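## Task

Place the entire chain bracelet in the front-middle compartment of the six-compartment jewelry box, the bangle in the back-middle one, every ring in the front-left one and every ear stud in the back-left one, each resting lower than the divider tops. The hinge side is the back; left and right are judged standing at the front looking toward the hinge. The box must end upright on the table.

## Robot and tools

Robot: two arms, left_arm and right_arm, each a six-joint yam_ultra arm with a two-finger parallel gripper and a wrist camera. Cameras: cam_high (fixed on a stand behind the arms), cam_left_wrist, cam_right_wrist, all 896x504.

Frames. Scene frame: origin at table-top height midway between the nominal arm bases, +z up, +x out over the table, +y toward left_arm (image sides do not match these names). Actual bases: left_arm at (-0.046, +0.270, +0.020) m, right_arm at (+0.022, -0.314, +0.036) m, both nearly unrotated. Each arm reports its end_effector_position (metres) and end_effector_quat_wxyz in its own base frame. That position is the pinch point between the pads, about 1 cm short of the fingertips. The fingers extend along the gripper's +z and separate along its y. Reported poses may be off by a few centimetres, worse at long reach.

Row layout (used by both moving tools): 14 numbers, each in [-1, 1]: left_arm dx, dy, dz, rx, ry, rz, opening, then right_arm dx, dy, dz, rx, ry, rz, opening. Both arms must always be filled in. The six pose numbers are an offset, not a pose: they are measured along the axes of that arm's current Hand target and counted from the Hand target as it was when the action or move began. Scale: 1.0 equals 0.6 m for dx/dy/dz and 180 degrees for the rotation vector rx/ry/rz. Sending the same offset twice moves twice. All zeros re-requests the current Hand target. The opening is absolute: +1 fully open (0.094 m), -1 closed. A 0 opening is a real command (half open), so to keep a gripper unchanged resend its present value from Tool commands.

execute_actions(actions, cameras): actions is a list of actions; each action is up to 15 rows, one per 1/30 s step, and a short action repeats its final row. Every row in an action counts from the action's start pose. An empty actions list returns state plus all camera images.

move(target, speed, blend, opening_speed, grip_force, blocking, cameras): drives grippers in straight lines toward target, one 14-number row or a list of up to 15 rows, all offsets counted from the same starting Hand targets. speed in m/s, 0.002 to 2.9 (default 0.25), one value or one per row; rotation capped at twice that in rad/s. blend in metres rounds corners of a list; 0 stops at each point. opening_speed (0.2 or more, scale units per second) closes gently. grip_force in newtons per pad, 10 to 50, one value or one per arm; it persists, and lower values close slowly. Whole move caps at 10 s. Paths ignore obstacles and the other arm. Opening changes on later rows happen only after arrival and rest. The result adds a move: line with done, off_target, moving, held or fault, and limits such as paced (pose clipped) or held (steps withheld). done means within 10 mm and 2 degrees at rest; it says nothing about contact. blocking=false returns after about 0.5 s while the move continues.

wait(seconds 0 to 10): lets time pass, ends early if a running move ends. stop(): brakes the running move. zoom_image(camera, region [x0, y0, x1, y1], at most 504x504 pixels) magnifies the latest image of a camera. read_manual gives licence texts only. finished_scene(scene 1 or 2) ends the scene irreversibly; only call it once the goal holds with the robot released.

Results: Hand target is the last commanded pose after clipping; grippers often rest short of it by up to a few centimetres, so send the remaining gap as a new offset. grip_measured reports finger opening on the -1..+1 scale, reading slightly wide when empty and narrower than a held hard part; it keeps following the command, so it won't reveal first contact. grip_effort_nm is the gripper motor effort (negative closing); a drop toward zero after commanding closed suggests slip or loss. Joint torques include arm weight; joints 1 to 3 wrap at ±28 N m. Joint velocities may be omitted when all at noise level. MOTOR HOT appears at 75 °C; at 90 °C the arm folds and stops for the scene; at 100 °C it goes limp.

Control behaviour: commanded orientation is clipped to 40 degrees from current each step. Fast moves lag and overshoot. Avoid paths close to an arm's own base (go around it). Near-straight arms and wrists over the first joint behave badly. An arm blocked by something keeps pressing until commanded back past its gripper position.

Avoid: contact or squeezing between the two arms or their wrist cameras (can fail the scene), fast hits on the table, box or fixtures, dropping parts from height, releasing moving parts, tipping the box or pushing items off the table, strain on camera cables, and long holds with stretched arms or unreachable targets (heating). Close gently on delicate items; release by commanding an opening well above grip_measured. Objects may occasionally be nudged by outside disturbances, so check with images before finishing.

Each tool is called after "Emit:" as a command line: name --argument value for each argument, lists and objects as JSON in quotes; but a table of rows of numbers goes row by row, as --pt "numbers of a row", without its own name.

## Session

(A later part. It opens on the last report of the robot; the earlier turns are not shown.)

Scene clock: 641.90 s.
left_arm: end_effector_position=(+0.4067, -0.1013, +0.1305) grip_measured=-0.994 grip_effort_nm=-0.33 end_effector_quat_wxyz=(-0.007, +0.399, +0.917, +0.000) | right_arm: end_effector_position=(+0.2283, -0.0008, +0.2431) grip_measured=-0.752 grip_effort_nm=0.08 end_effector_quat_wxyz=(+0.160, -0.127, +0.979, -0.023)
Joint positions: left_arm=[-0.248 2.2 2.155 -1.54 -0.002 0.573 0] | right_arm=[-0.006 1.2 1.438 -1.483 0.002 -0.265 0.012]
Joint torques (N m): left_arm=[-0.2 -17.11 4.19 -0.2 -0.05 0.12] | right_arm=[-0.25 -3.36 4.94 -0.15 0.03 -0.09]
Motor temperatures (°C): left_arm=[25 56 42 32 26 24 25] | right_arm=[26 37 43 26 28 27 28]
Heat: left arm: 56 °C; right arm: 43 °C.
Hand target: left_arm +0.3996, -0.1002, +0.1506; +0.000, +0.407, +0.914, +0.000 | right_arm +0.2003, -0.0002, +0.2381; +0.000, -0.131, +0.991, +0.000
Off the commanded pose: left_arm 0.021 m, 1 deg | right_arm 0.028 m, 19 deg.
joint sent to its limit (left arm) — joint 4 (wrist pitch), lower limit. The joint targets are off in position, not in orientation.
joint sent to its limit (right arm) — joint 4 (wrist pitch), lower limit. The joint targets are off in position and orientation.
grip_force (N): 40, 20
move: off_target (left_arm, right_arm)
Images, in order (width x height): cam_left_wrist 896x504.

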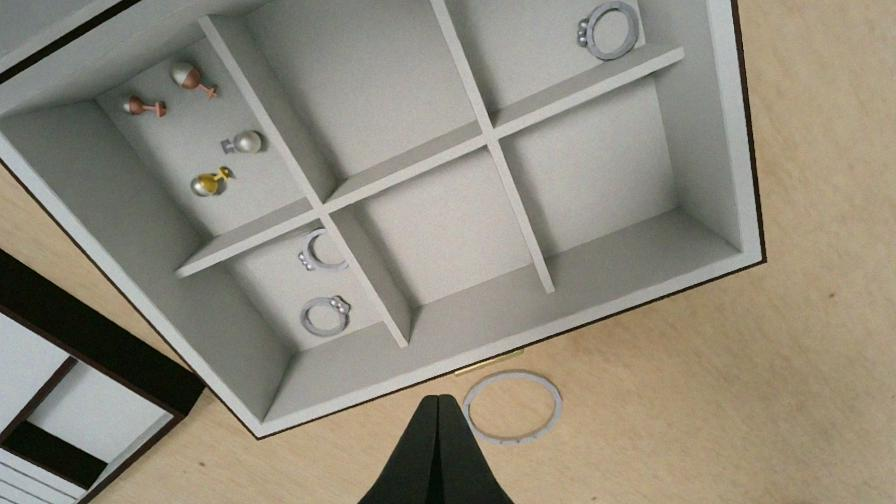

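Emit:
move --target '[0.25,0.1,-0.15,0,0,0,-0.5, 0,0,0,0,0,0,-0.75]' --speed 0.3 --cameras '["cam_high","cam_left_wrist","cam_right_wrist"]'

Emit:
zoom_image --camera "cam_high" --region '[380, 220, 580, 340]'

Scene clock: 647.40 s.
left_arm: end_effector_position=(+0.3542, +0.0538, +0.2389) grip_measured=-0.501 grip_effort_nm=0.05 end_effector_quat_wxyz=(+0.094, +0.401, +0.909, +0.061) | right_arm: end_effector_position=(+0.2283, -0.0008, +0.2431) grip_measured=-0.752 grip_effort_nm=0.08 end_effector_quat_wxyz=(+0.160, -0.127, +0.979, -0.023)
Joint positions: left_arm=[0.147 1.777 1.971 -1.541 -0.002 0.978 0.023] | right_arm=[-0.006 1.2 1.438 -1.483 0.002 -0.265 0.012]
Joint torques (N m): left_arm=[-0.32 -10.17 3.04 0.26 -0.02 0.11] | right_arm=[-0.25 -3.34 4.93 -0.16 0.04 -0.08]
Motor temperatures (°C): left_arm=[25 60 42 32 26 24 25] | right_arm=[26 37 43 26 28 27 28]
Heat: left arm: 60 °C; right arm: 43 °C.
Hand target: left_arm +0.3438, +0.0515, +0.2404; +0.000, +0.407, +0.914, +0.000 | right_arm +0.2003, -0.0002, +0.2381; +0.000, -0.131, +0.991, +0.000
Off the commanded pose: left_arm 0.011 m, 13 deg | right_arm 0.028 m, 19 deg.
joint sent to its limit (left arm) — joint 4 (wrist pitch), lower limit. The joint targets are off in position and orientation.
joint sent to its limit (right arm) — joint 4 (wrist pitch), lower limit. The joint targets are off in position and orientation.
grip_force (N): 40, 20
move: off_target (left_arm, right_arm)

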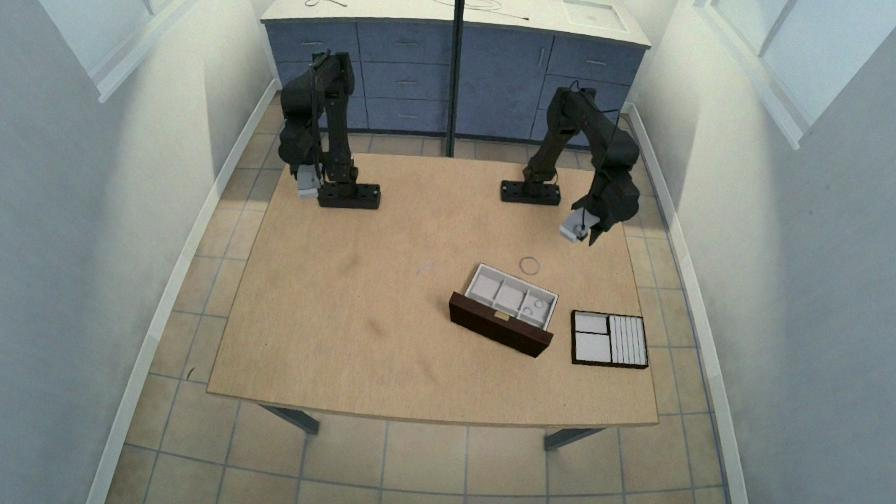

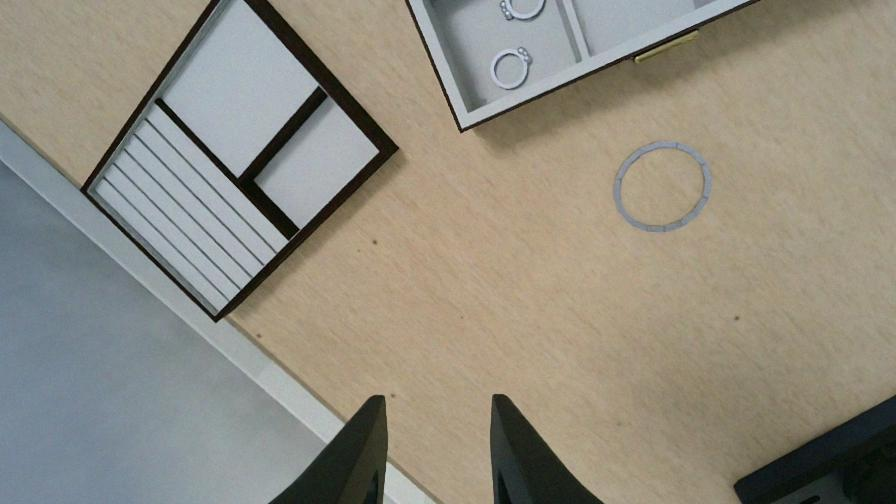

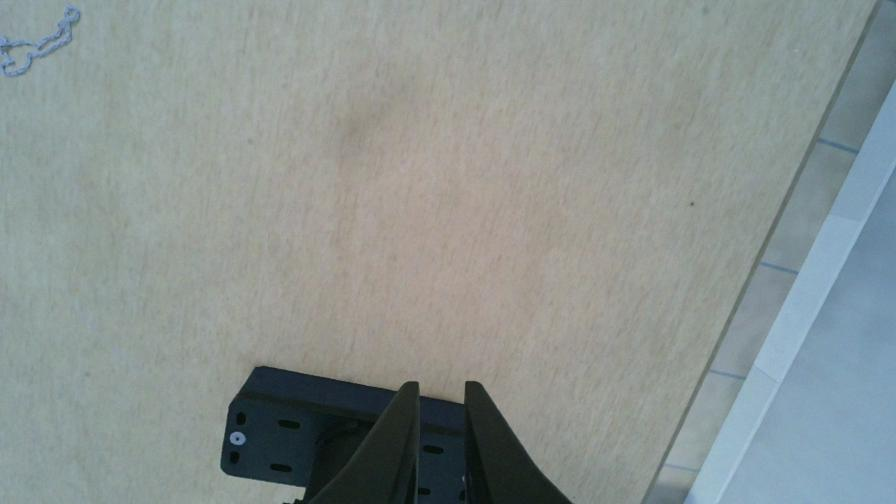

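Scaled by 2.520.

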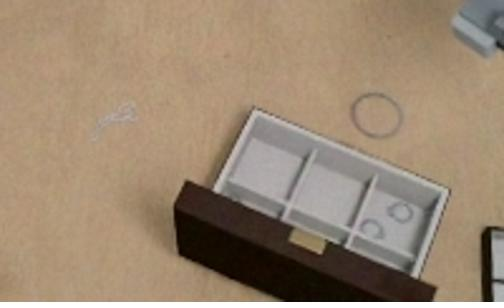

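Emit:
move --target '[0.0108,-0.1765,0.27,0,0,-0.644,-0.6, 0,0,0,0,0,0,-0.75]' --speed 0.2 --cameras '["cam_left_wrist"]'

Scene clock: 694.70 s.
left_arm: end_effector_position=(+0.2583, -0.0142, +0.0745) grip_measured=-0.599 grip_effort_nm=-0.10 end_effector_quat_wxyz=(-0.019, -0.552, +0.833, +0.012) | right_arm: end_effector_position=(+0.2283, -0.0008, +0.2431) grip_measured=-0.752 grip_effort_nm=0.08 end_effector_quat_wxyz=(+0.160, -0.127, +0.979, -0.023)
Joint positions: left_arm=[-0.057 1.588 1.117 -1.144 0.002 -1.228 0.019] | right_arm=[-0.006 1.2 1.438 -1.483 0.002 -0.265 0.012]
Joint torques (N m): left_arm=[-0.42 -9.44 3.11 0.21 0.01 -0.12] | right_arm=[-0.28 -3.33 4.96 -0.16 0.04 -0.09]
Motor temperatures (°C): left_arm=[25 52 42 31 26 24 25] | right_arm=[26 35 43 25 28 27 28]
Heat: left arm: 52 °C; right arm: 43 °C.
Hand target: left_arm +0.2608, -0.0147, +0.0785; +0.000, -0.559, +0.829, -0.001 | right_arm +0.2003, -0.0002, +0.2381; +0.000, -0.131, +0.991, +0.000
Off the commanded pose: left_arm 0.005 m, 3 deg | right_arm 0.028 m, 19 deg.
joint sent to its limit (right arm) — joint 4 (wrist pitch), lower limit. The joint targets are off in position and orientation.
grip_force (N): 40, 20
move: off_target (left_arm, right_arm)
Images, in order (width x height): cam_left_wrist 896x504.

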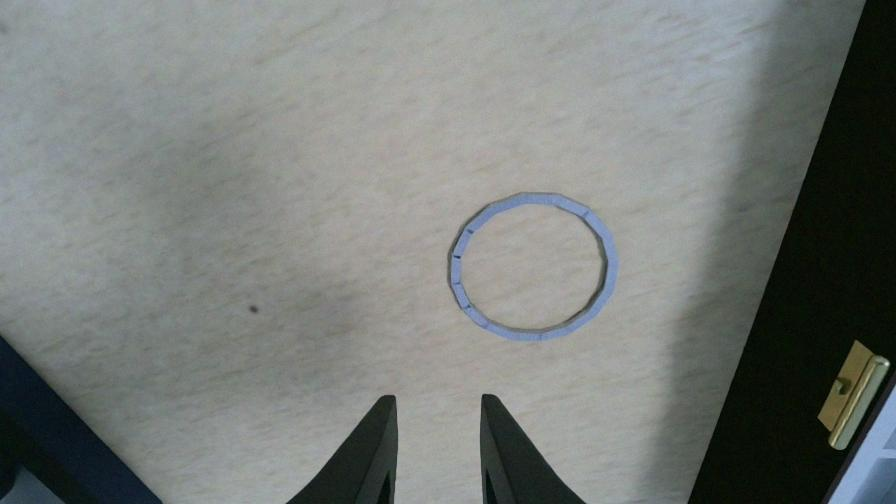

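Emit:
move --target '[0.011,0.0015,0.125,0,0,0,-0.65, 0,0,0,0,0,0,-0.75]' --speed 0.1 --cameras '["cam_left_wrist"]'

Scene clock: 709.53 s.
left_arm: end_effector_position=(+0.2568, -0.0209, +0.0104) grip_measured=-0.649 grip_effort_nm=-0.10 end_effector_quat_wxyz=(-0.001, -0.551, +0.834, -0.001) | right_arm: end_effector_position=(+0.2283, -0.0008, +0.2431) grip_measured=-0.752 grip_effort_nm=0.08 end_effector_quat_wxyz=(+0.160, -0.127, +0.979, -0.023)
Joint positions: left_arm=[-0.083 1.634 0.893 -0.83 0.002 -1.251 0.017] | right_arm=[-0.006 1.2 1.438 -1.483 0.002 -0.265 0.012]
Joint torques (N m): left_arm=[-0.27 -5.07 2.82 0.29 0.02 -0.13] | right_arm=[-0.27 -3.33 4.93 -0.15 0.03 -0.09]
Heat: left arm: 53 °C; right arm: 43 °C.
Hand target: left_arm +0.2575, -0.0206, +0.0035; +0.000, -0.559, +0.829, -0.001 | right_arm +0.2003, -0.0002, +0.2381; +0.000, -0.131, +0.991, +0.000
Off the commanded pose: left_arm 0.007 m, 1 deg | right_arm 0.028 m, 19 deg.
joint sent to its limit (right arm) — joint 4 (wrist pitch), lower limit. The joint targets are off in position and orientation.
grip_force (N): 40, 20
move: off_target (right_arm)
Images, in order (width x height): cam_left_wrist 896x504.

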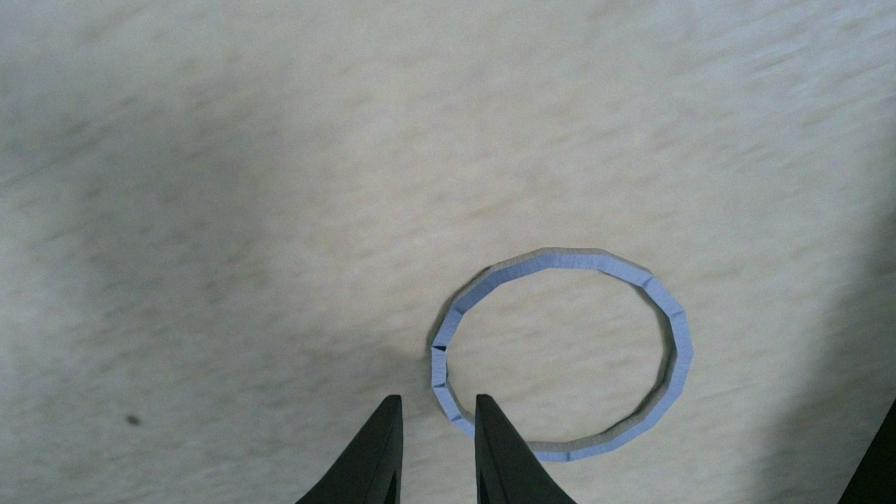

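Emit:
move --pt "-0.0075 0 0.0 0 0 0 -0.7 0 0 0 0 0 0 -0.75" --pt "-0.0067 0 0.0175 0 0 0 -0.7 0 0 0 0 0 0 -0.75" --speed 0.06 --cameras '["cam_left_wrist"]'

Scene clock: 722.10 s.
left_arm: end_effector_position=(+0.2600, -0.0167, +0.0008) grip_measured=-0.699 grip_effort_nm=-0.10 end_effector_quat_wxyz=(+0.001, -0.558, +0.830, -0.002) | right_arm: end_effector_position=(+0.2283, -0.0008, +0.2431) grip_measured=-0.752 grip_effort_nm=0.08 end_effector_quat_wxyz=(+0.160, -0.127, +0.979, -0.023)
Joint positions: left_arm=[-0.067 1.66 0.877 -0.784 0.002 -1.251 0.014] | right_arm=[-0.006 1.2 1.438 -1.483 0.002 -0.265 0.012]
Joint torques (N m): left_arm=[0.25 -4.97 2.73 0.3 0.05 0.02] | right_arm=[-0.27 -3.34 4.92 -0.16 0.04 -0.08]
Heat: left arm: 49 °C; right arm: 43 °C.
Hand target: left_arm +0.2590, -0.0169, -0.0070; +0.000, -0.559, +0.829, -0.001 | right_arm +0.2003, -0.0002, +0.2381; +0.000, -0.131, +0.991, +0.000
Off the commanded pose: left_arm 0.008 m, 0 deg | right_arm 0.028 m, 19 deg.
joint sent to its limit (right arm) — joint 4 (wrist pitch), lower limit. The joint targets are off in position and orientation.
grip_force (N): 40, 20
move: off_target (right_arm)
Images, in order (width x height): cam_left_wrist 896x504.

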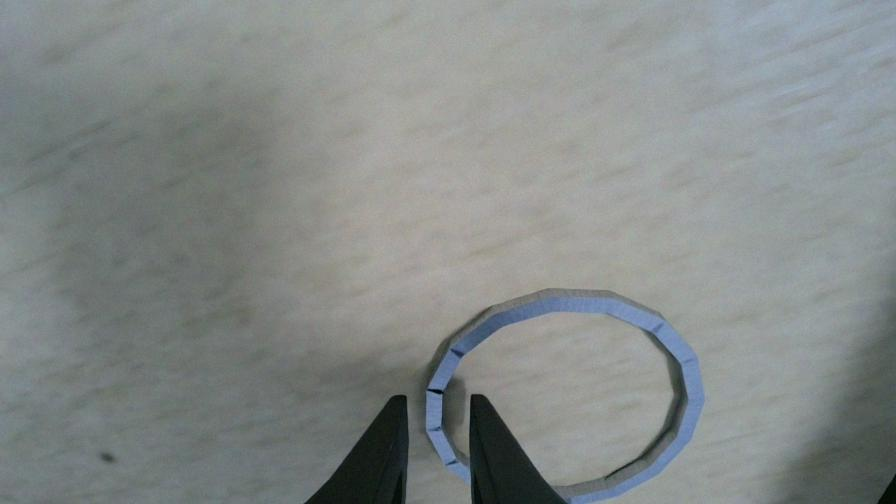

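Emit:
move --pt "0 0 0.006 0 0 0 -0.7 0 0 0 0 0 0 -0.75" --pt "0 0 0.006 0 0 0 -1 0 0 0 0 0 0 -0.75" --speed 0.06 --opening_speed 0.25 --cameras '["cam_left_wrist"]'

Scene clock: 730.13 s.
left_arm: end_effector_position=(+0.2601, -0.0167, -0.0023) grip_measured=-0.994 grip_effort_nm=-0.33 end_effector_quat_wxyz=(+0.002, -0.558, +0.830, -0.003) | right_arm: end_effector_position=(+0.2283, -0.0008, +0.2431) grip_measured=-0.752 grip_effort_nm=0.07 end_effector_quat_wxyz=(+0.160, -0.127, +0.979, -0.023)
Joint positions: left_arm=[-0.067 1.666 0.87 -0.768 0.002 -1.251 0] | right_arm=[-0.006 1.2 1.438 -1.483 0.002 -0.265 0.012]
Joint torques (N m): left_arm=[0.28 -4.92 2.61 0.32 0 0.02] | right_arm=[-0.25 -3.34 4.93 -0.16 0.03 -0.08]
Heat: left arm: 48 °C; right arm: 43 °C.
Hand target: left_arm +0.2590, -0.0169, -0.0106; +0.000, -0.559, +0.829, -0.001 | right_arm +0.2003, -0.0002, +0.2381; +0.000, -0.131, +0.991, +0.000
Off the commanded pose: left_arm 0.008 m, 0 deg | right_arm 0.028 m, 19 deg.
joint sent to its limit (right arm) — joint 4 (wrist pitch), lower limit. The joint targets are off in position and orientation.
grip_force (N): 40, 20
move: off_target (right_arm)
Images, in order (width x height): cam_left_wrist 896x504.

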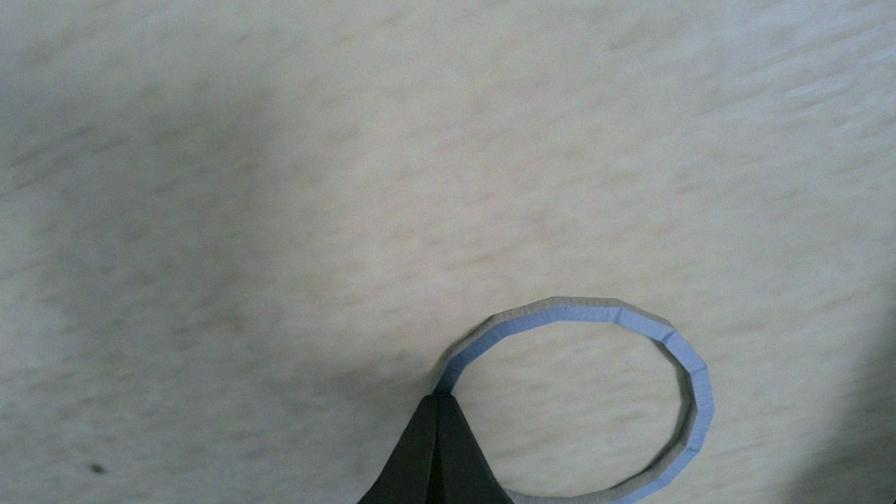

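Emit:
move --pt "0 0 -0.003 0 0 0 -0.7 0 0 0 0 0 0 -0.75" --pt "0 0 0.014 0 0 0 -0.7 0 0 0 0 0 0 -0.75" --speed 0.04 --cameras '["cam_left_wrist"]'

Scene clock: 740.10 s.
left_arm: end_effector_position=(+0.2614, -0.0171, -0.0055) grip_measured=-0.701 grip_effort_nm=0.04 end_effector_quat_wxyz=(+0.003, -0.558, +0.830, -0.005) | right_arm: end_effector_position=(+0.2283, -0.0008, +0.2431) grip_measured=-0.752 grip_effort_nm=0.08 end_effector_quat_wxyz=(+0.160, -0.127, +0.979, -0.023)
Joint positions: left_arm=[-0.067 1.674 0.864 -0.75 0.004 -1.251 0.014] | right_arm=[-0.006 1.2 1.438 -1.483 0.002 -0.265 0.012]
Joint torques (N m): left_arm=[0.34 -4.22 1.94 0.49 -0.01 0.05] | right_arm=[-0.27 -3.36 4.94 -0.15 0.03 -0.09]
Motor temperatures (°C): left_arm=[25 47 40 31 26 24 25] | right_arm=[26 34 43 25 28 27 28]
Heat: left arm: 47 °C; right arm: 43 °C.
Hand target: left_arm +0.2590, -0.0169, -0.0190; +0.000, -0.559, +0.829, -0.001 | right_arm +0.2003, -0.0002, +0.2381; +0.000, -0.131, +0.991, +0.000
Off the commanded pose: left_arm 0.014 m, 1 deg | right_arm 0.028 m, 19 deg.
joint sent to its limit (right arm) — joint 4 (wrist pitch), lower limit. The joint targets are off in position and orientation.
grip_force (N): 40, 20
move: off_target (left_arm, right_arm)
Images, in order (width x height): cam_left_wrist 896x504.

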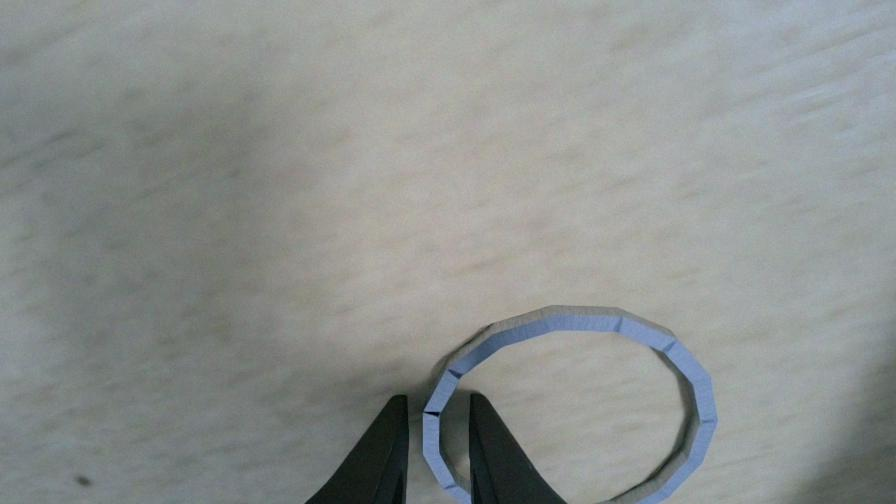

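Emit:
move --target '[0,0,0,0,0,0,-1, 0,0,0,0,0,0,-0.75]' --speed 0.06 --opening_speed 0.25 --cameras '["cam_left_wrist"]'

Scene clock: 745.43 s.
left_arm: end_effector_position=(+0.2656, -0.0186, -0.0054) grip_measured=-0.954 grip_effort_nm=-0.87 end_effector_quat_wxyz=(+0.010, -0.561, +0.828, -0.010) | right_arm: end_effector_position=(+0.2283, -0.0008, +0.2431) grip_measured=-0.752 grip_effort_nm=0.08 end_effector_quat_wxyz=(+0.160, -0.127, +0.979, -0.023)
Joint positions: left_arm=[-0.071 1.674 0.864 -0.733 0.004 -1.262 0.002] | right_arm=[-0.006 1.2 1.438 -1.483 0.002 -0.265 0.012]
Joint torques (N m): left_arm=[0.29 -4.16 1.96 0.34 0.01 0.03] | right_arm=[-0.27 -3.36 4.94 -0.16 0.03 -0.09]
Heat: left arm: 46 °C; right arm: 42 °C.
Hand target: left_arm +0.2590, -0.0169, -0.0190; +0.000, -0.559, +0.829, -0.001 | right_arm +0.2003, -0.0002, +0.2381; +0.000, -0.131, +0.991, +0.000
Off the commanded pose: left_arm 0.015 m, 2 deg | right_arm 0.028 m, 19 deg.
joint sent to its limit (right arm) — joint 4 (wrist pitch), lower limit. The joint targets are off in position and orientation.
grip_force (N): 40, 20
move: off_target (left_arm, right_arm)
Images, in order (width x height): cam_left_wrist 896x504.

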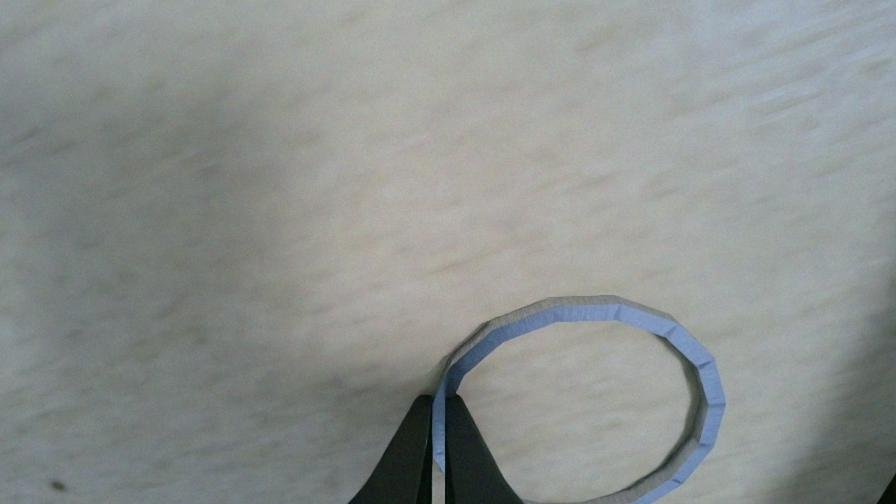

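Emit:
move --pt "0 0 -0.1 0 0 0 -1 0 0 0 0 0 0 -0.75" --pt "0 0 -0.23 0 0 0 -1 0 0 0 0 0 0 -0.75" --pt "0.0473 -0.361 -0.2333 0 0 0 -1 0 0 0 0 0 0 -0.75" --speed '[0.04,0.1,0.12]' --blend '[0.005,0.01,0]' --cameras '["cam_left_wrist"]'

Scene clock: 760.23 s.
left_arm: end_effector_position=(+0.4492, -0.1250, +0.1266) grip_measured=-0.955 grip_effort_nm=-0.87 end_effector_quat_wxyz=(+0.024, -0.551, +0.833, -0.030) | right_arm: end_effector_position=(+0.2283, -0.0008, +0.2431) grip_measured=-0.752 grip_effort_nm=0.08 end_effector_quat_wxyz=(+0.160, -0.127, +0.979, -0.023)
Joint positions: left_arm=[-0.272 2.346 2.384 -1.532 0.004 -1.441 0.002] | right_arm=[-0.006 1.2 1.438 -1.483 0.002 -0.265 0.012]
Joint torques (N m): left_arm=[-0.18 -11.22 7.27 -0.09 -0.02 -0.09] | right_arm=[-0.25 -3.34 4.94 -0.16 0.04 -0.09]
Heat: left arm: 45 °C; right arm: 42 °C.
Hand target: left_arm +0.4490, -0.1244, +0.1211; +0.000, -0.559, +0.829, -0.001 | right_arm +0.2003, -0.0002, +0.2381; +0.000, -0.131, +0.991, +0.000
Off the commanded pose: left_arm 0.006 m, 4 deg | right_arm 0.028 m, 19 deg.
joint sent to its limit (left arm) — joint 4 (wrist pitch), lower limit. The joint targets are off in position, not in orientation.
joint sent to its limit (right arm) — joint 4 (wrist pitch), lower limit. The joint targets are off in position and orientation.
grip_force (N): 40, 20
move: off_target (left_arm, right_arm)
Images, in order (width x height): cam_left_wrist 896x504.

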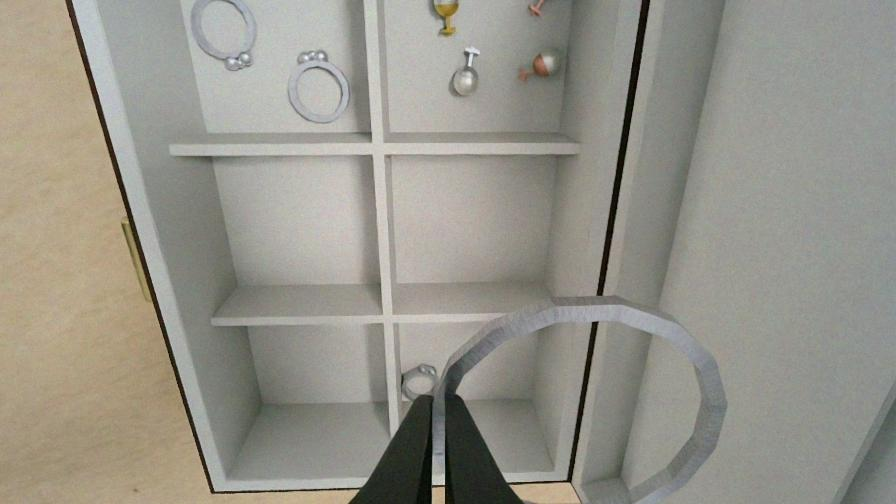

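Emit:
move --target '[-0.0038,0,0.125,0,0,0,-1, 0,0,0,0,0,0,-0.75]' --speed 0.1 --cameras '["cam_left_wrist"]'

Scene clock: 793.57 s.
left_arm: end_effector_position=(+0.4442, -0.1229, +0.0663) grip_measured=-0.955 grip_effort_nm=-0.87 end_effector_quat_wxyz=(+0.002, -0.552, +0.834, -0.005) | right_arm: end_effector_position=(+0.2283, -0.0008, +0.2431) grip_measured=-0.752 grip_effort_nm=0.08 end_effector_quat_wxyz=(+0.160, -0.127, +0.979, -0.023)
Joint positions: left_arm=[-0.271 2.355 2.16 -1.365 0.004 -1.441 0.002] | right_arm=[-0.006 1.2 1.438 -1.483 0.002 -0.265 0.012]
Joint torques (N m): left_arm=[0.18 -11.18 3.51 0.41 0.01 -0.07] | right_arm=[-0.24 -3.36 4.92 -0.16 0.03 -0.09]
Motor temperatures (°C): left_arm=[25 55 43 31 26 24 26] | right_arm=[26 33 42 25 28 27 28]
Heat: left arm: 55 °C; right arm: 42 °C.
Hand target: left_arm +0.4499, -0.1223, +0.0461; +0.000, -0.559, +0.829, -0.001 | right_arm +0.2003, -0.0002, +0.2381; +0.000, -0.131, +0.991, +0.000
Off the commanded pose: left_arm 0.021 m, 1 deg | right_arm 0.028 m, 19 deg.
joint sent to its limit (right arm) — joint 4 (wrist pitch), lower limit. The joint targets are off in position and orientation.
grip_force (N): 40, 20
move: off_target (left_arm, right_arm)
Images, in order (width x height): cam_left_wrist 896x504.

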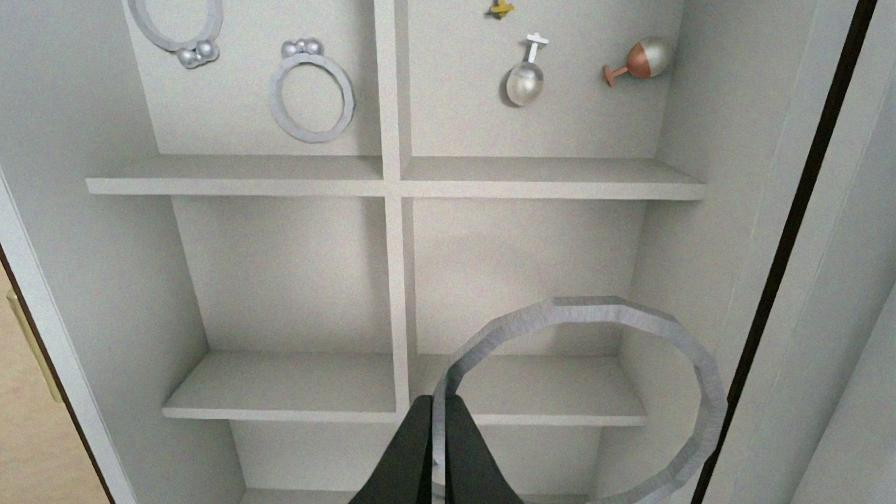

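Emit:
move --target '[-0.0062,-0.0092,0.0267,0,0,0,-1, 0,0,0,0,0,0,-0.75]' --speed 0.06 --cameras '["cam_left_wrist"]'

Scene clock: 818.23 s.
left_arm: end_effector_position=(+0.4521, -0.1236, +0.0516) grip_measured=-0.955 grip_effort_nm=-0.87 end_effector_quat_wxyz=(+0.005, -0.554, +0.833, -0.008) | right_arm: end_effector_position=(+0.2283, -0.0008, +0.2431) grip_measured=-0.752 grip_effort_nm=0.08 end_effector_quat_wxyz=(+0.160, -0.127, +0.979, -0.023)
Joint positions: left_arm=[-0.267 2.386 2.155 -1.322 0.004 -1.441 0.002] | right_arm=[-0.006 1.2 1.438 -1.483 0.002 -0.265 0.012]
Joint torques (N m): left_arm=[0.39 -11.15 3.71 0.34 -0.01 -0.01] | right_arm=[-0.27 -3.34 4.94 -0.15 0.03 -0.08]
Heat: left arm: 53 °C; right arm: 42 °C.
Hand target: left_arm +0.4564, -0.1210, +0.0301; +0.000, -0.559, +0.829, -0.001 | right_arm +0.2003, -0.0002, +0.2381; +0.000, -0.131, +0.991, +0.000
Off the commanded pose: left_arm 0.022 m, 1 deg | right_arm 0.028 m, 19 deg.
joint sent to its limit (right arm) — joint 4 (wrist pitch), lower limit. The joint targets are off in position and orientation.
grip_force (N): 40, 20
move: off_target (left_arm, right_arm)
Images, in order (width x height): cam_left_wrist 896x504.

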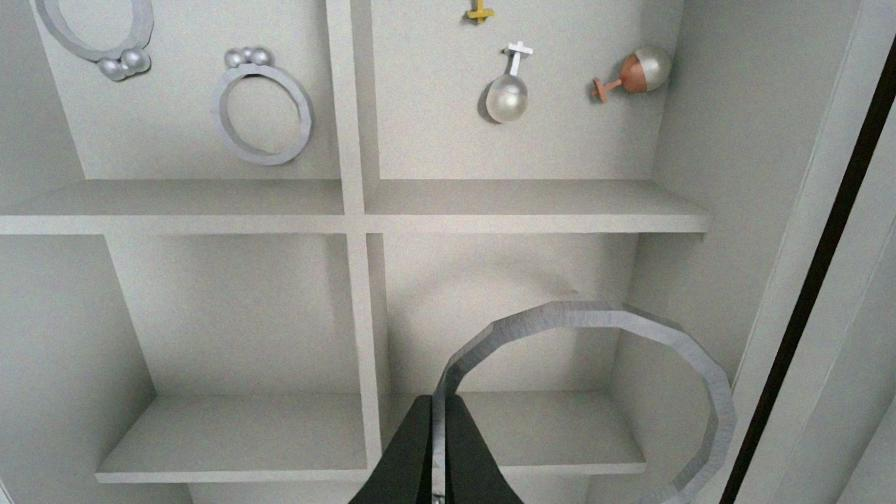

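Emit:
move --target '[0,0.005,0.0567,0,0,0,-1, 0,0,0,0,0,0,-0.75]' --speed 0.05 --cameras '["cam_left_wrist"]'

Scene clock: 838.17 s.
left_arm: end_effector_position=(+0.4514, -0.1189, +0.0172) grip_measured=-0.955 grip_effort_nm=-0.88 end_effector_quat_wxyz=(+0.003, -0.557, +0.830, -0.006) | right_arm: end_effector_position=(+0.2283, -0.0008, +0.2431) grip_measured=-0.752 grip_effort_nm=0.08 end_effector_quat_wxyz=(+0.160, -0.127, +0.979, -0.023)
Joint positions: left_arm=[-0.258 2.392 2.029 -1.195 0.004 -1.441 0.002] | right_arm=[-0.006 1.2 1.438 -1.483 0.002 -0.265 0.012]
Joint torques (N m): left_arm=[0.35 -11.12 3.4 0.4 -0.02 0.01] | right_arm=[-0.24 -3.34 4.93 -0.16 0.03 -0.08]
Motor temperatures (°C): left_arm=[25 56 41 31 26 24 27] | right_arm=[26 32 42 24 28 27 28]
Heat: left arm: 56 °C; right arm: 42 °C.
Hand target: left_arm +0.4536, -0.1199, -0.0040; +0.000, -0.559, +0.829, -0.001 | right_arm +0.2003, -0.0002, +0.2381; +0.000, -0.131, +0.991, +0.000
Off the commanded pose: left_arm 0.021 m, 1 deg | right_arm 0.028 m, 19 deg.
joint sent to its limit (right arm) — joint 4 (wrist pitch), lower limit. The joint targets are off in position and orientation.
grip_force (N): 40, 20
move: off_target (left_arm, right_arm)
Images, in order (width x height): cam_left_wrist 896x504.

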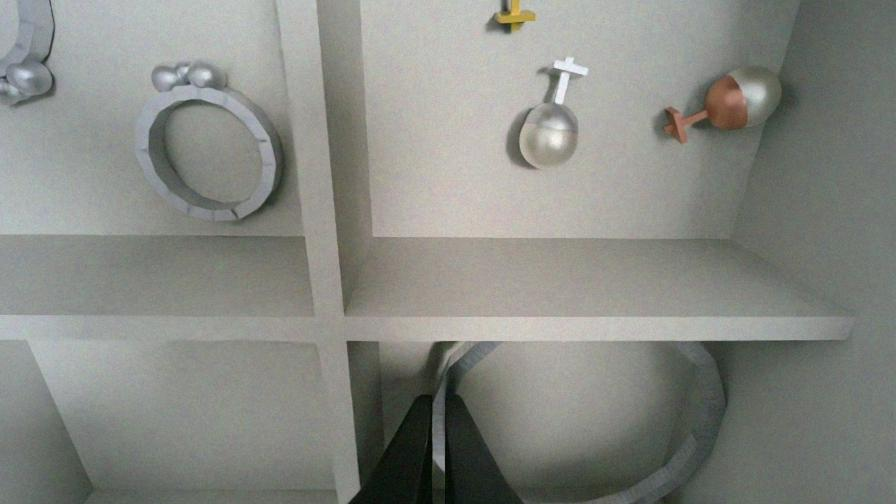

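Emit:
move --pt "0 0 0.016 0 0 0 -1 0 0 0 0 0 0 -0.75" --pt "0 0 0.016 0 0 0 -0.78 0 0 0 0 0 0 -0.75" --pt "0 0 -0.05 0 0 0 -0.78 0 0 0 0 0 0 -0.75" --pt "0 0 -0.18 0 0 0 -0.78 0 0 0 0 0 0 -0.75" --speed '[0.05,0.05,0.05,0.1]' --opening_speed 0.25 --blend '[0,0,0.01,0]' --cameras '["cam_left_wrist"]'

Scene clock: 847.77 s.
left_arm: end_effector_position=(+0.4561, -0.1212, +0.1105) grip_measured=-0.781 grip_effort_nm=0.05 end_effector_quat_wxyz=(+0.016, -0.557, +0.830, -0.022) | right_arm: end_effector_position=(+0.2283, -0.0008, +0.2431) grip_measured=-0.752 grip_effort_nm=0.08 end_effector_quat_wxyz=(+0.160, -0.127, +0.979, -0.023)
Joint positions: left_arm=[-0.26 2.399 2.414 -1.532 0.005 -1.441 0.01] | right_arm=[-0.006 1.2 1.438 -1.483 0.002 -0.265 0.012]
Joint torques (N m): left_arm=[0.32 -11.92 6.34 -0.15 -0.02 0.06] | right_arm=[-0.24 -3.36 4.93 -0.16 0.04 -0.09]
Motor temperatures (°C): left_arm=[25 55 41 31 26 24 26] | right_arm=[26 32 42 24 28 27 28]
Heat: left arm: 55 °C; right arm: 42 °C.
Hand target: left_arm +0.4536, -0.1198, +0.1040; +0.000, -0.559, +0.829, -0.001 | right_arm +0.2003, -0.0002, +0.2381; +0.000, -0.131, +0.991, +0.000
Off the commanded pose: left_arm 0.007 m, 3 deg | right_arm 0.028 m, 19 deg.
joint sent to its limit (left arm) — joint 4 (wrist pitch), lower limit. The joint targets are off in position, not in orientation.
joint sent to its limit (right arm) — joint 4 (wrist pitch), lower limit. The joint targets are off in position and orientation.
grip_force (N): 40, 20
move: off_target (left_arm, right_arm); target 2's new opening was sent with left_arm's hand 0.022 m and 1 deg from that target
Images, in order (width x height): cam_left_wrist 896x504.

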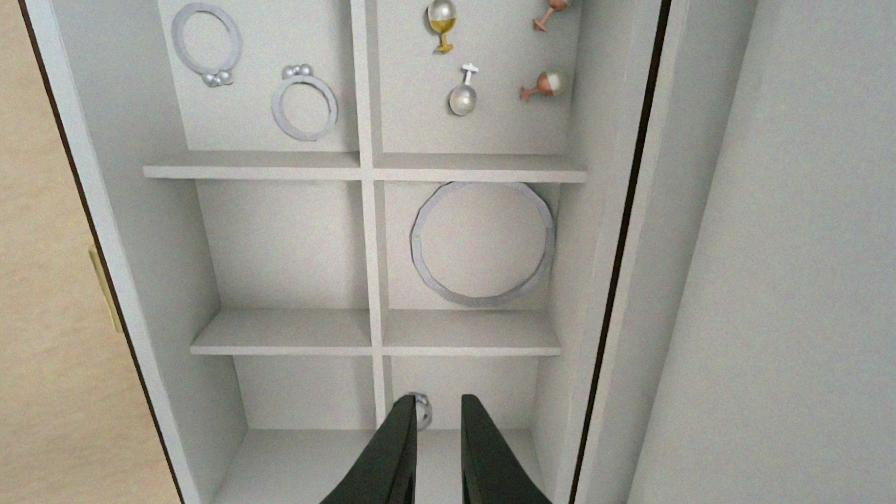

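Emit:
move --target '[0.0677,0.1218,-0.0767,0,0,0.5,-0.75, 0,0,0,0,0,0,-0.75]' --speed 0.25

Scene clock: 890.60 s.
left_arm: end_effector_position=(+0.3740, -0.1318, +0.1355) grip_measured=-0.752 grip_effort_nm=0.05 end_effector_quat_wxyz=(-0.019, +0.183, +0.983, +0.001) | right_arm: end_effector_position=(+0.2283, -0.0008, +0.2431) grip_measured=-0.752 grip_effort_nm=0.07 end_effector_quat_wxyz=(+0.160, -0.127, +0.979, -0.023)
Joint positions: left_arm=[-0.34 2.117 2.043 -1.534 0.004 0.029 0.012] | right_arm=[-0.006 1.2 1.438 -1.483 0.002 -0.265 0.012]
Joint torques (N m): left_arm=[-0.29 -16.2 3.14 -0.01 -0.03 0.09] | right_arm=[-0.27 -3.36 4.93 -0.17 0.03 -0.09]
Heat: left arm: 53 °C; right arm: 42 °C.
Hand target: left_arm +0.3706, -0.1299, +0.1501; +0.000, +0.191, +0.982, -0.001 | right_arm +0.2003, -0.0002, +0.2381; +0.000, -0.131, +0.991, +0.000
Off the commanded pose: left_arm 0.015 m, 2 deg | right_arm 0.028 m, 19 deg.
joint sent to its limit (right arm) — joint 4 (wrist pitch), lower limit. The joint targets are off in position and orientation.
grip_force (N): 40, 20
move: off_target (left_arm, right_arm)

Emit:
move --target '[-0.1017,-0.0757,0.0667,0.1944,-0.1115,0.4981,-0.75,0,0,0,0,0,0,-0.75]' --speed 0.2 --cameras '["all"]'

Scene clock: 948.67 s.
left_arm: end_effector_position=(+0.4099, -0.1883, +0.1127) grip_measured=-0.752 grip_effort_nm=0.05 end_effector_quat_wxyz=(+0.160, +0.795, +0.541, -0.221) | right_arm: end_effector_position=(+0.2283, -0.0008, +0.2431) grip_measured=-0.752 grip_effort_nm=0.08 end_effector_quat_wxyz=(+0.160, -0.127, +0.979, -0.023)
Joint positions: left_arm=[-0.223 2.367 2.258 -1.538 0.548 1.745 0.012] | right_arm=[-0.006 1.2 1.438 -1.483 0.002 -0.265 0.012]
Joint torques (N m): left_arm=[0.36 -10.97 7.04 -0.32 0.7 0.11] | right_arm=[-0.24 -3.34 4.92 -0.16 0.04 -0.09]
Motor temperatures (°C): left_arm=[25 67 42 30 26 24 26] | right_arm=[26 31 41 24 28 27 28]
Heat: left arm: 67 °C; right arm: 41 °C.
Hand target: left_arm +0.4101, -0.1950, +0.1101; +0.101, +0.802, +0.510, -0.294 | right_arm +0.2003, -0.0002, +0.2381; +0.000, -0.131, +0.991, +0.000
Off the commanded pose: left_arm 0.007 m, 11 deg | right_arm 0.028 m, 19 deg.
joint sent to its limit (left arm) — joint 4 (wrist pitch), lower limit. The joint targets are off in position and orientation.
joint sent to its limit (right arm) — joint 4 (wrist pitch), lower limit. The joint targets are off in position and orientation.
grip_force (N): 40, 20
move: off_target (left_arm, right_arm)

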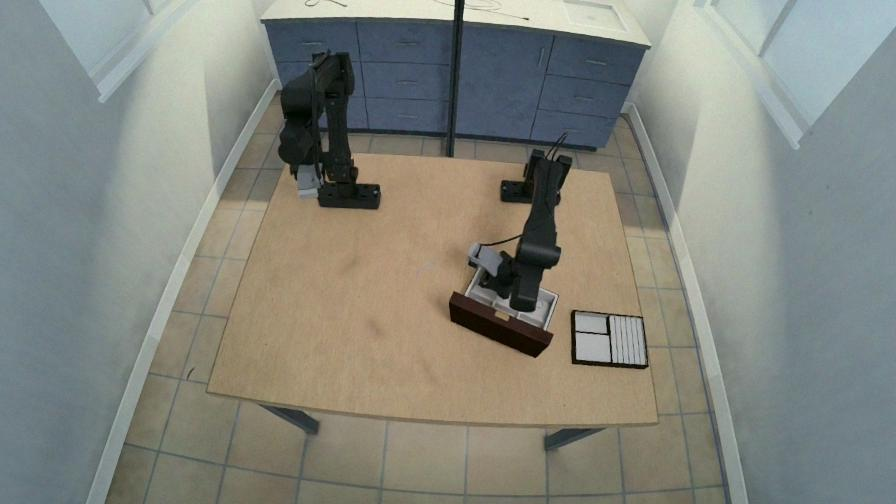

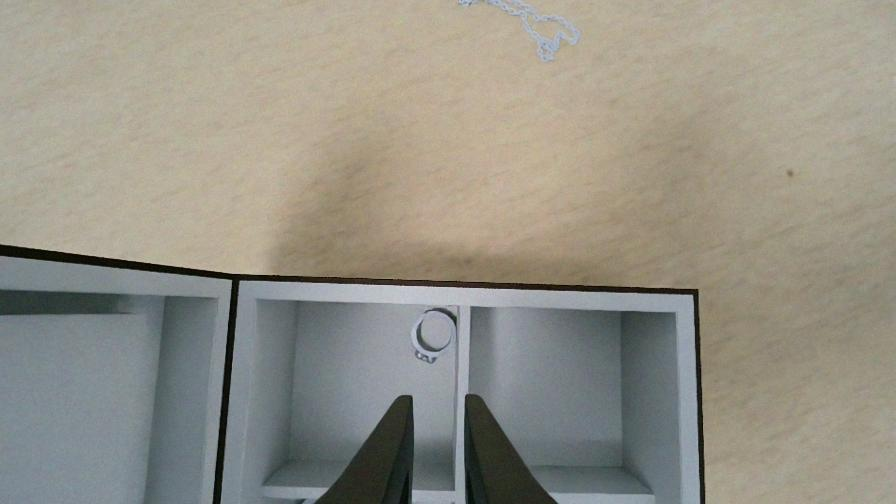

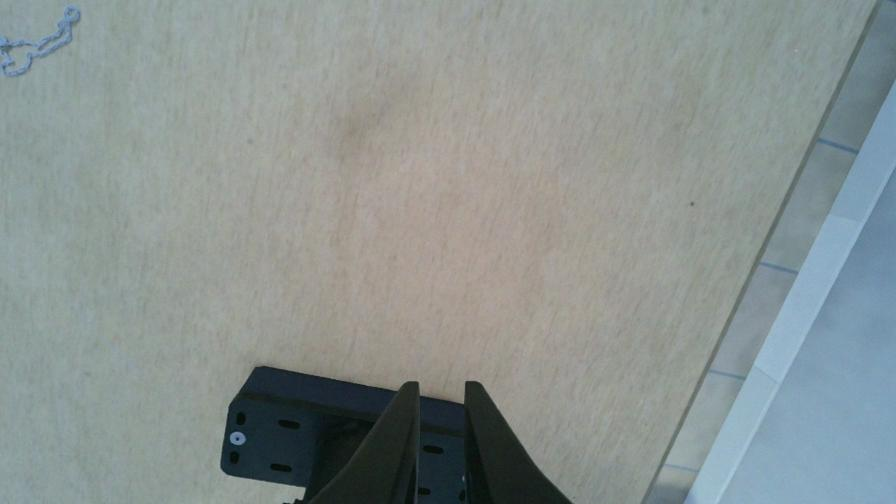

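Emit:
move --target '[0.0395,0.042,0.0845,0,0,0,-0.78,0,0,0,0,0,0,-0.75]' --speed 0.12 --cameras '["cam_left_wrist"]'

Scene clock: 1025.23 s.
left_arm: end_effector_position=(+0.4222, -0.2029, +0.0552) grip_measured=-0.779 grip_effort_nm=-0.11 end_effector_quat_wxyz=(+0.132, +0.798, +0.534, -0.247) | right_arm: end_effector_position=(+0.2283, -0.0008, +0.2431) grip_measured=-0.752 grip_effort_nm=0.08 end_effector_quat_wxyz=(+0.160, -0.127, +0.979, -0.023)
Joint positions: left_arm=[-0.248 2.565 2.381 -1.538 0.55 1.757 0.01] | right_arm=[-0.006 1.2 1.438 -1.483 0.002 -0.265 0.012]
Joint torques (N m): left_arm=[-0.4 -12.18 7.36 -0.39 0.61 0.13] | right_arm=[-0.24 -3.32 4.92 -0.16 0.03 -0.08]
Motor temperatures (°C): left_arm=[25 63 47 30 27 24 25] | right_arm=[26 30 41 24 28 27 28]
Heat: left arm: 63 °C; right arm: 41 °C.
Hand target: left_arm +0.4208, -0.2120, +0.0521; +0.101, +0.802, +0.510, -0.294 | right_arm +0.2003, -0.0002, +0.2381; +0.000, -0.131, +0.991, +0.000
Off the commanded pose: left_arm 0.010 m, 7 deg | right_arm 0.028 m, 19 deg.
joint sent to its limit (left arm) — joint 4 (wrist pitch), lower limit. The joint targets are off in position and orientation.
joint sent to its limit (right arm) — joint 4 (wrist pitch), lower limit. The joint targets are off in position and orientation.
grip_force (N): 40, 20
move: off_target (left_arm, right_arm)
Images, in order (width x height): cam_left_wrist 896x504.

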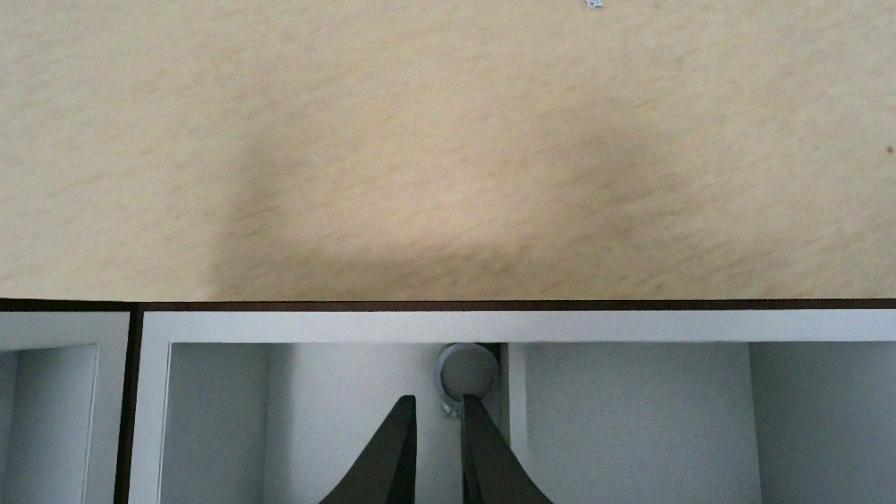

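Emit:
move --target '[0.022,0.0072,0.0512,0,0,0,-0.78,0,0,0,0,0,0,-0.75]' --speed 0.1 --cameras '["cam_left_wrist"]'

Scene clock: 1050.17 s.
left_arm: end_effector_position=(+0.4203, -0.2089, +0.0253) grip_measured=-0.779 grip_effort_nm=-0.10 end_effector_quat_wxyz=(+0.114, +0.800, +0.527, -0.263) | right_arm: end_effector_position=(+0.2283, -0.0008, +0.2431) grip_measured=-0.752 grip_effort_nm=0.08 end_effector_quat_wxyz=(+0.160, -0.127, +0.979, -0.023)
Joint positions: left_arm=[-0.261 2.653 2.421 -1.541 0.55 1.773 0.01] | right_arm=[-0.006 1.2 1.438 -1.483 0.002 -0.265 0.012]
Joint torques (N m): left_arm=[-0.43 -12.41 6.86 -0.43 0.6 0.11] | right_arm=[-0.27 -3.34 4.93 -0.16 0.03 -0.09]
Motor temperatures (°C): left_arm=[25 65 47 30 27 24 25] | right_arm=[26 30 41 24 28 27 28]
Heat: left arm: 65 °C; right arm: 41 °C.
Hand target: left_arm +0.4173, -0.2181, +0.0191; +0.101, +0.802, +0.510, -0.294 | right_arm +0.2003, -0.0002, +0.2381; +0.000, -0.131, +0.991, +0.000
Off the commanded pose: left_arm 0.011 m, 4 deg | right_arm 0.028 m, 19 deg.
joint sent to its limit (left arm) — joint 4 (wrist pitch), lower limit. The joint targets are off in position, not in orientation.
joint sent to its limit (right arm) — joint 4 (wrist pitch), lower limit. The joint targets are off in position and orientation.
grip_force (N): 40, 20
move: off_target (left_arm, right_arm)
Images, in order (width x height): cam_left_wrist 896x504.

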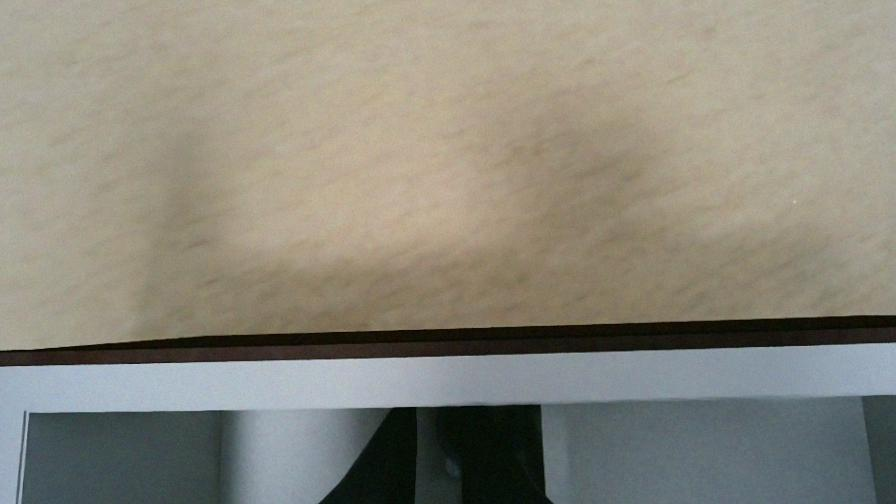

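Emit:
zoom_image --camera "cam_left_wrist" --region '[340, 370, 600, 504]'

Scaled by 1.938.

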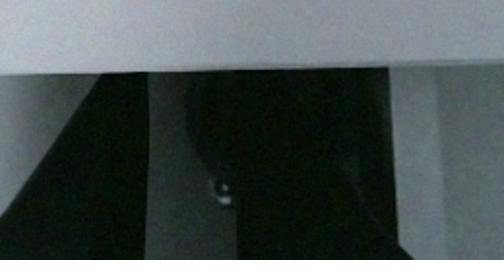

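Emit:
move --target '[0.0252,0.003,0.027,0,0,0,-0.78,0,0,0,0,0,0,-0.75]' --speed 0.06 --cameras '["cam_left_wrist"]'

Emit:
zoom_image --camera "cam_left_wrist" --region '[340, 370, 600, 504]'

Scene clock: 1062.50 s.
left_arm: end_effector_position=(+0.4262, -0.2110, +0.0210) grip_measured=-0.779 grip_effort_nm=-0.10 end_effector_quat_wxyz=(+0.123, +0.807, +0.516, -0.259) | right_arm: end_effector_position=(+0.2283, -0.0008, +0.2431) grip_measured=-0.752 grip_effort_nm=0.07 end_effector_quat_wxyz=(+0.160, -0.127, +0.979, -0.023)
Joint positions: left_arm=[-0.261 2.682 2.46 -1.54 0.553 1.796 0.01] | right_arm=[-0.006 1.2 1.438 -1.483 0.002 -0.265 0.012]
Joint torques (N m): left_arm=[-0.02 -10.35 5.45 -0.4 0.52 0.14] | right_arm=[-0.25 -3.34 4.94 -0.16 0.03 -0.1]
Motor temperatures (°C): left_arm=[25 61 47 30 27 24 25] | right_arm=[26 30 41 24 28 27 28]
Heat: left arm: 61 °C; right arm: 41 °C.
Hand target: left_arm +0.4175, -0.2149, -0.0029; +0.101, +0.802, +0.510, -0.294 | right_arm +0.2003, -0.0002, +0.2381; +0.000, -0.131, +0.991, +0.000
Off the commanded pose: left_arm 0.026 m, 5 deg | right_arm 0.028 m, 19 deg.
joint sent to its limit (left arm) — joint 4 (wrist pitch), lower limit. The joint targets are off in position, not in orientation.
joint sent to its limit (right arm) — joint 4 (wrist pitch), lower limit. The joint targets are off in position and orientation.
grip_force (N): 40, 20
move: off_target (left_arm, right_arm)
Images, in order (width x height): cam_left_wrist 896x504.

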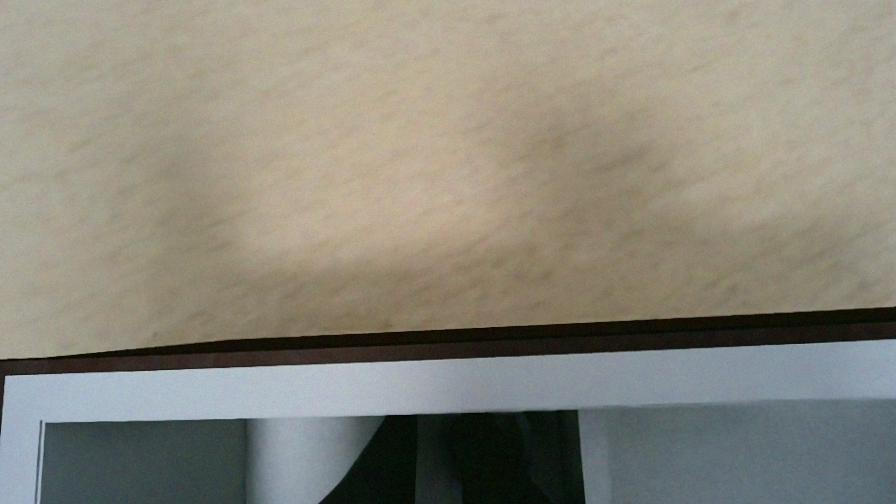

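Scaled by 1.938.

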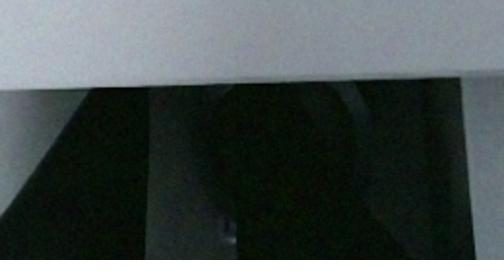

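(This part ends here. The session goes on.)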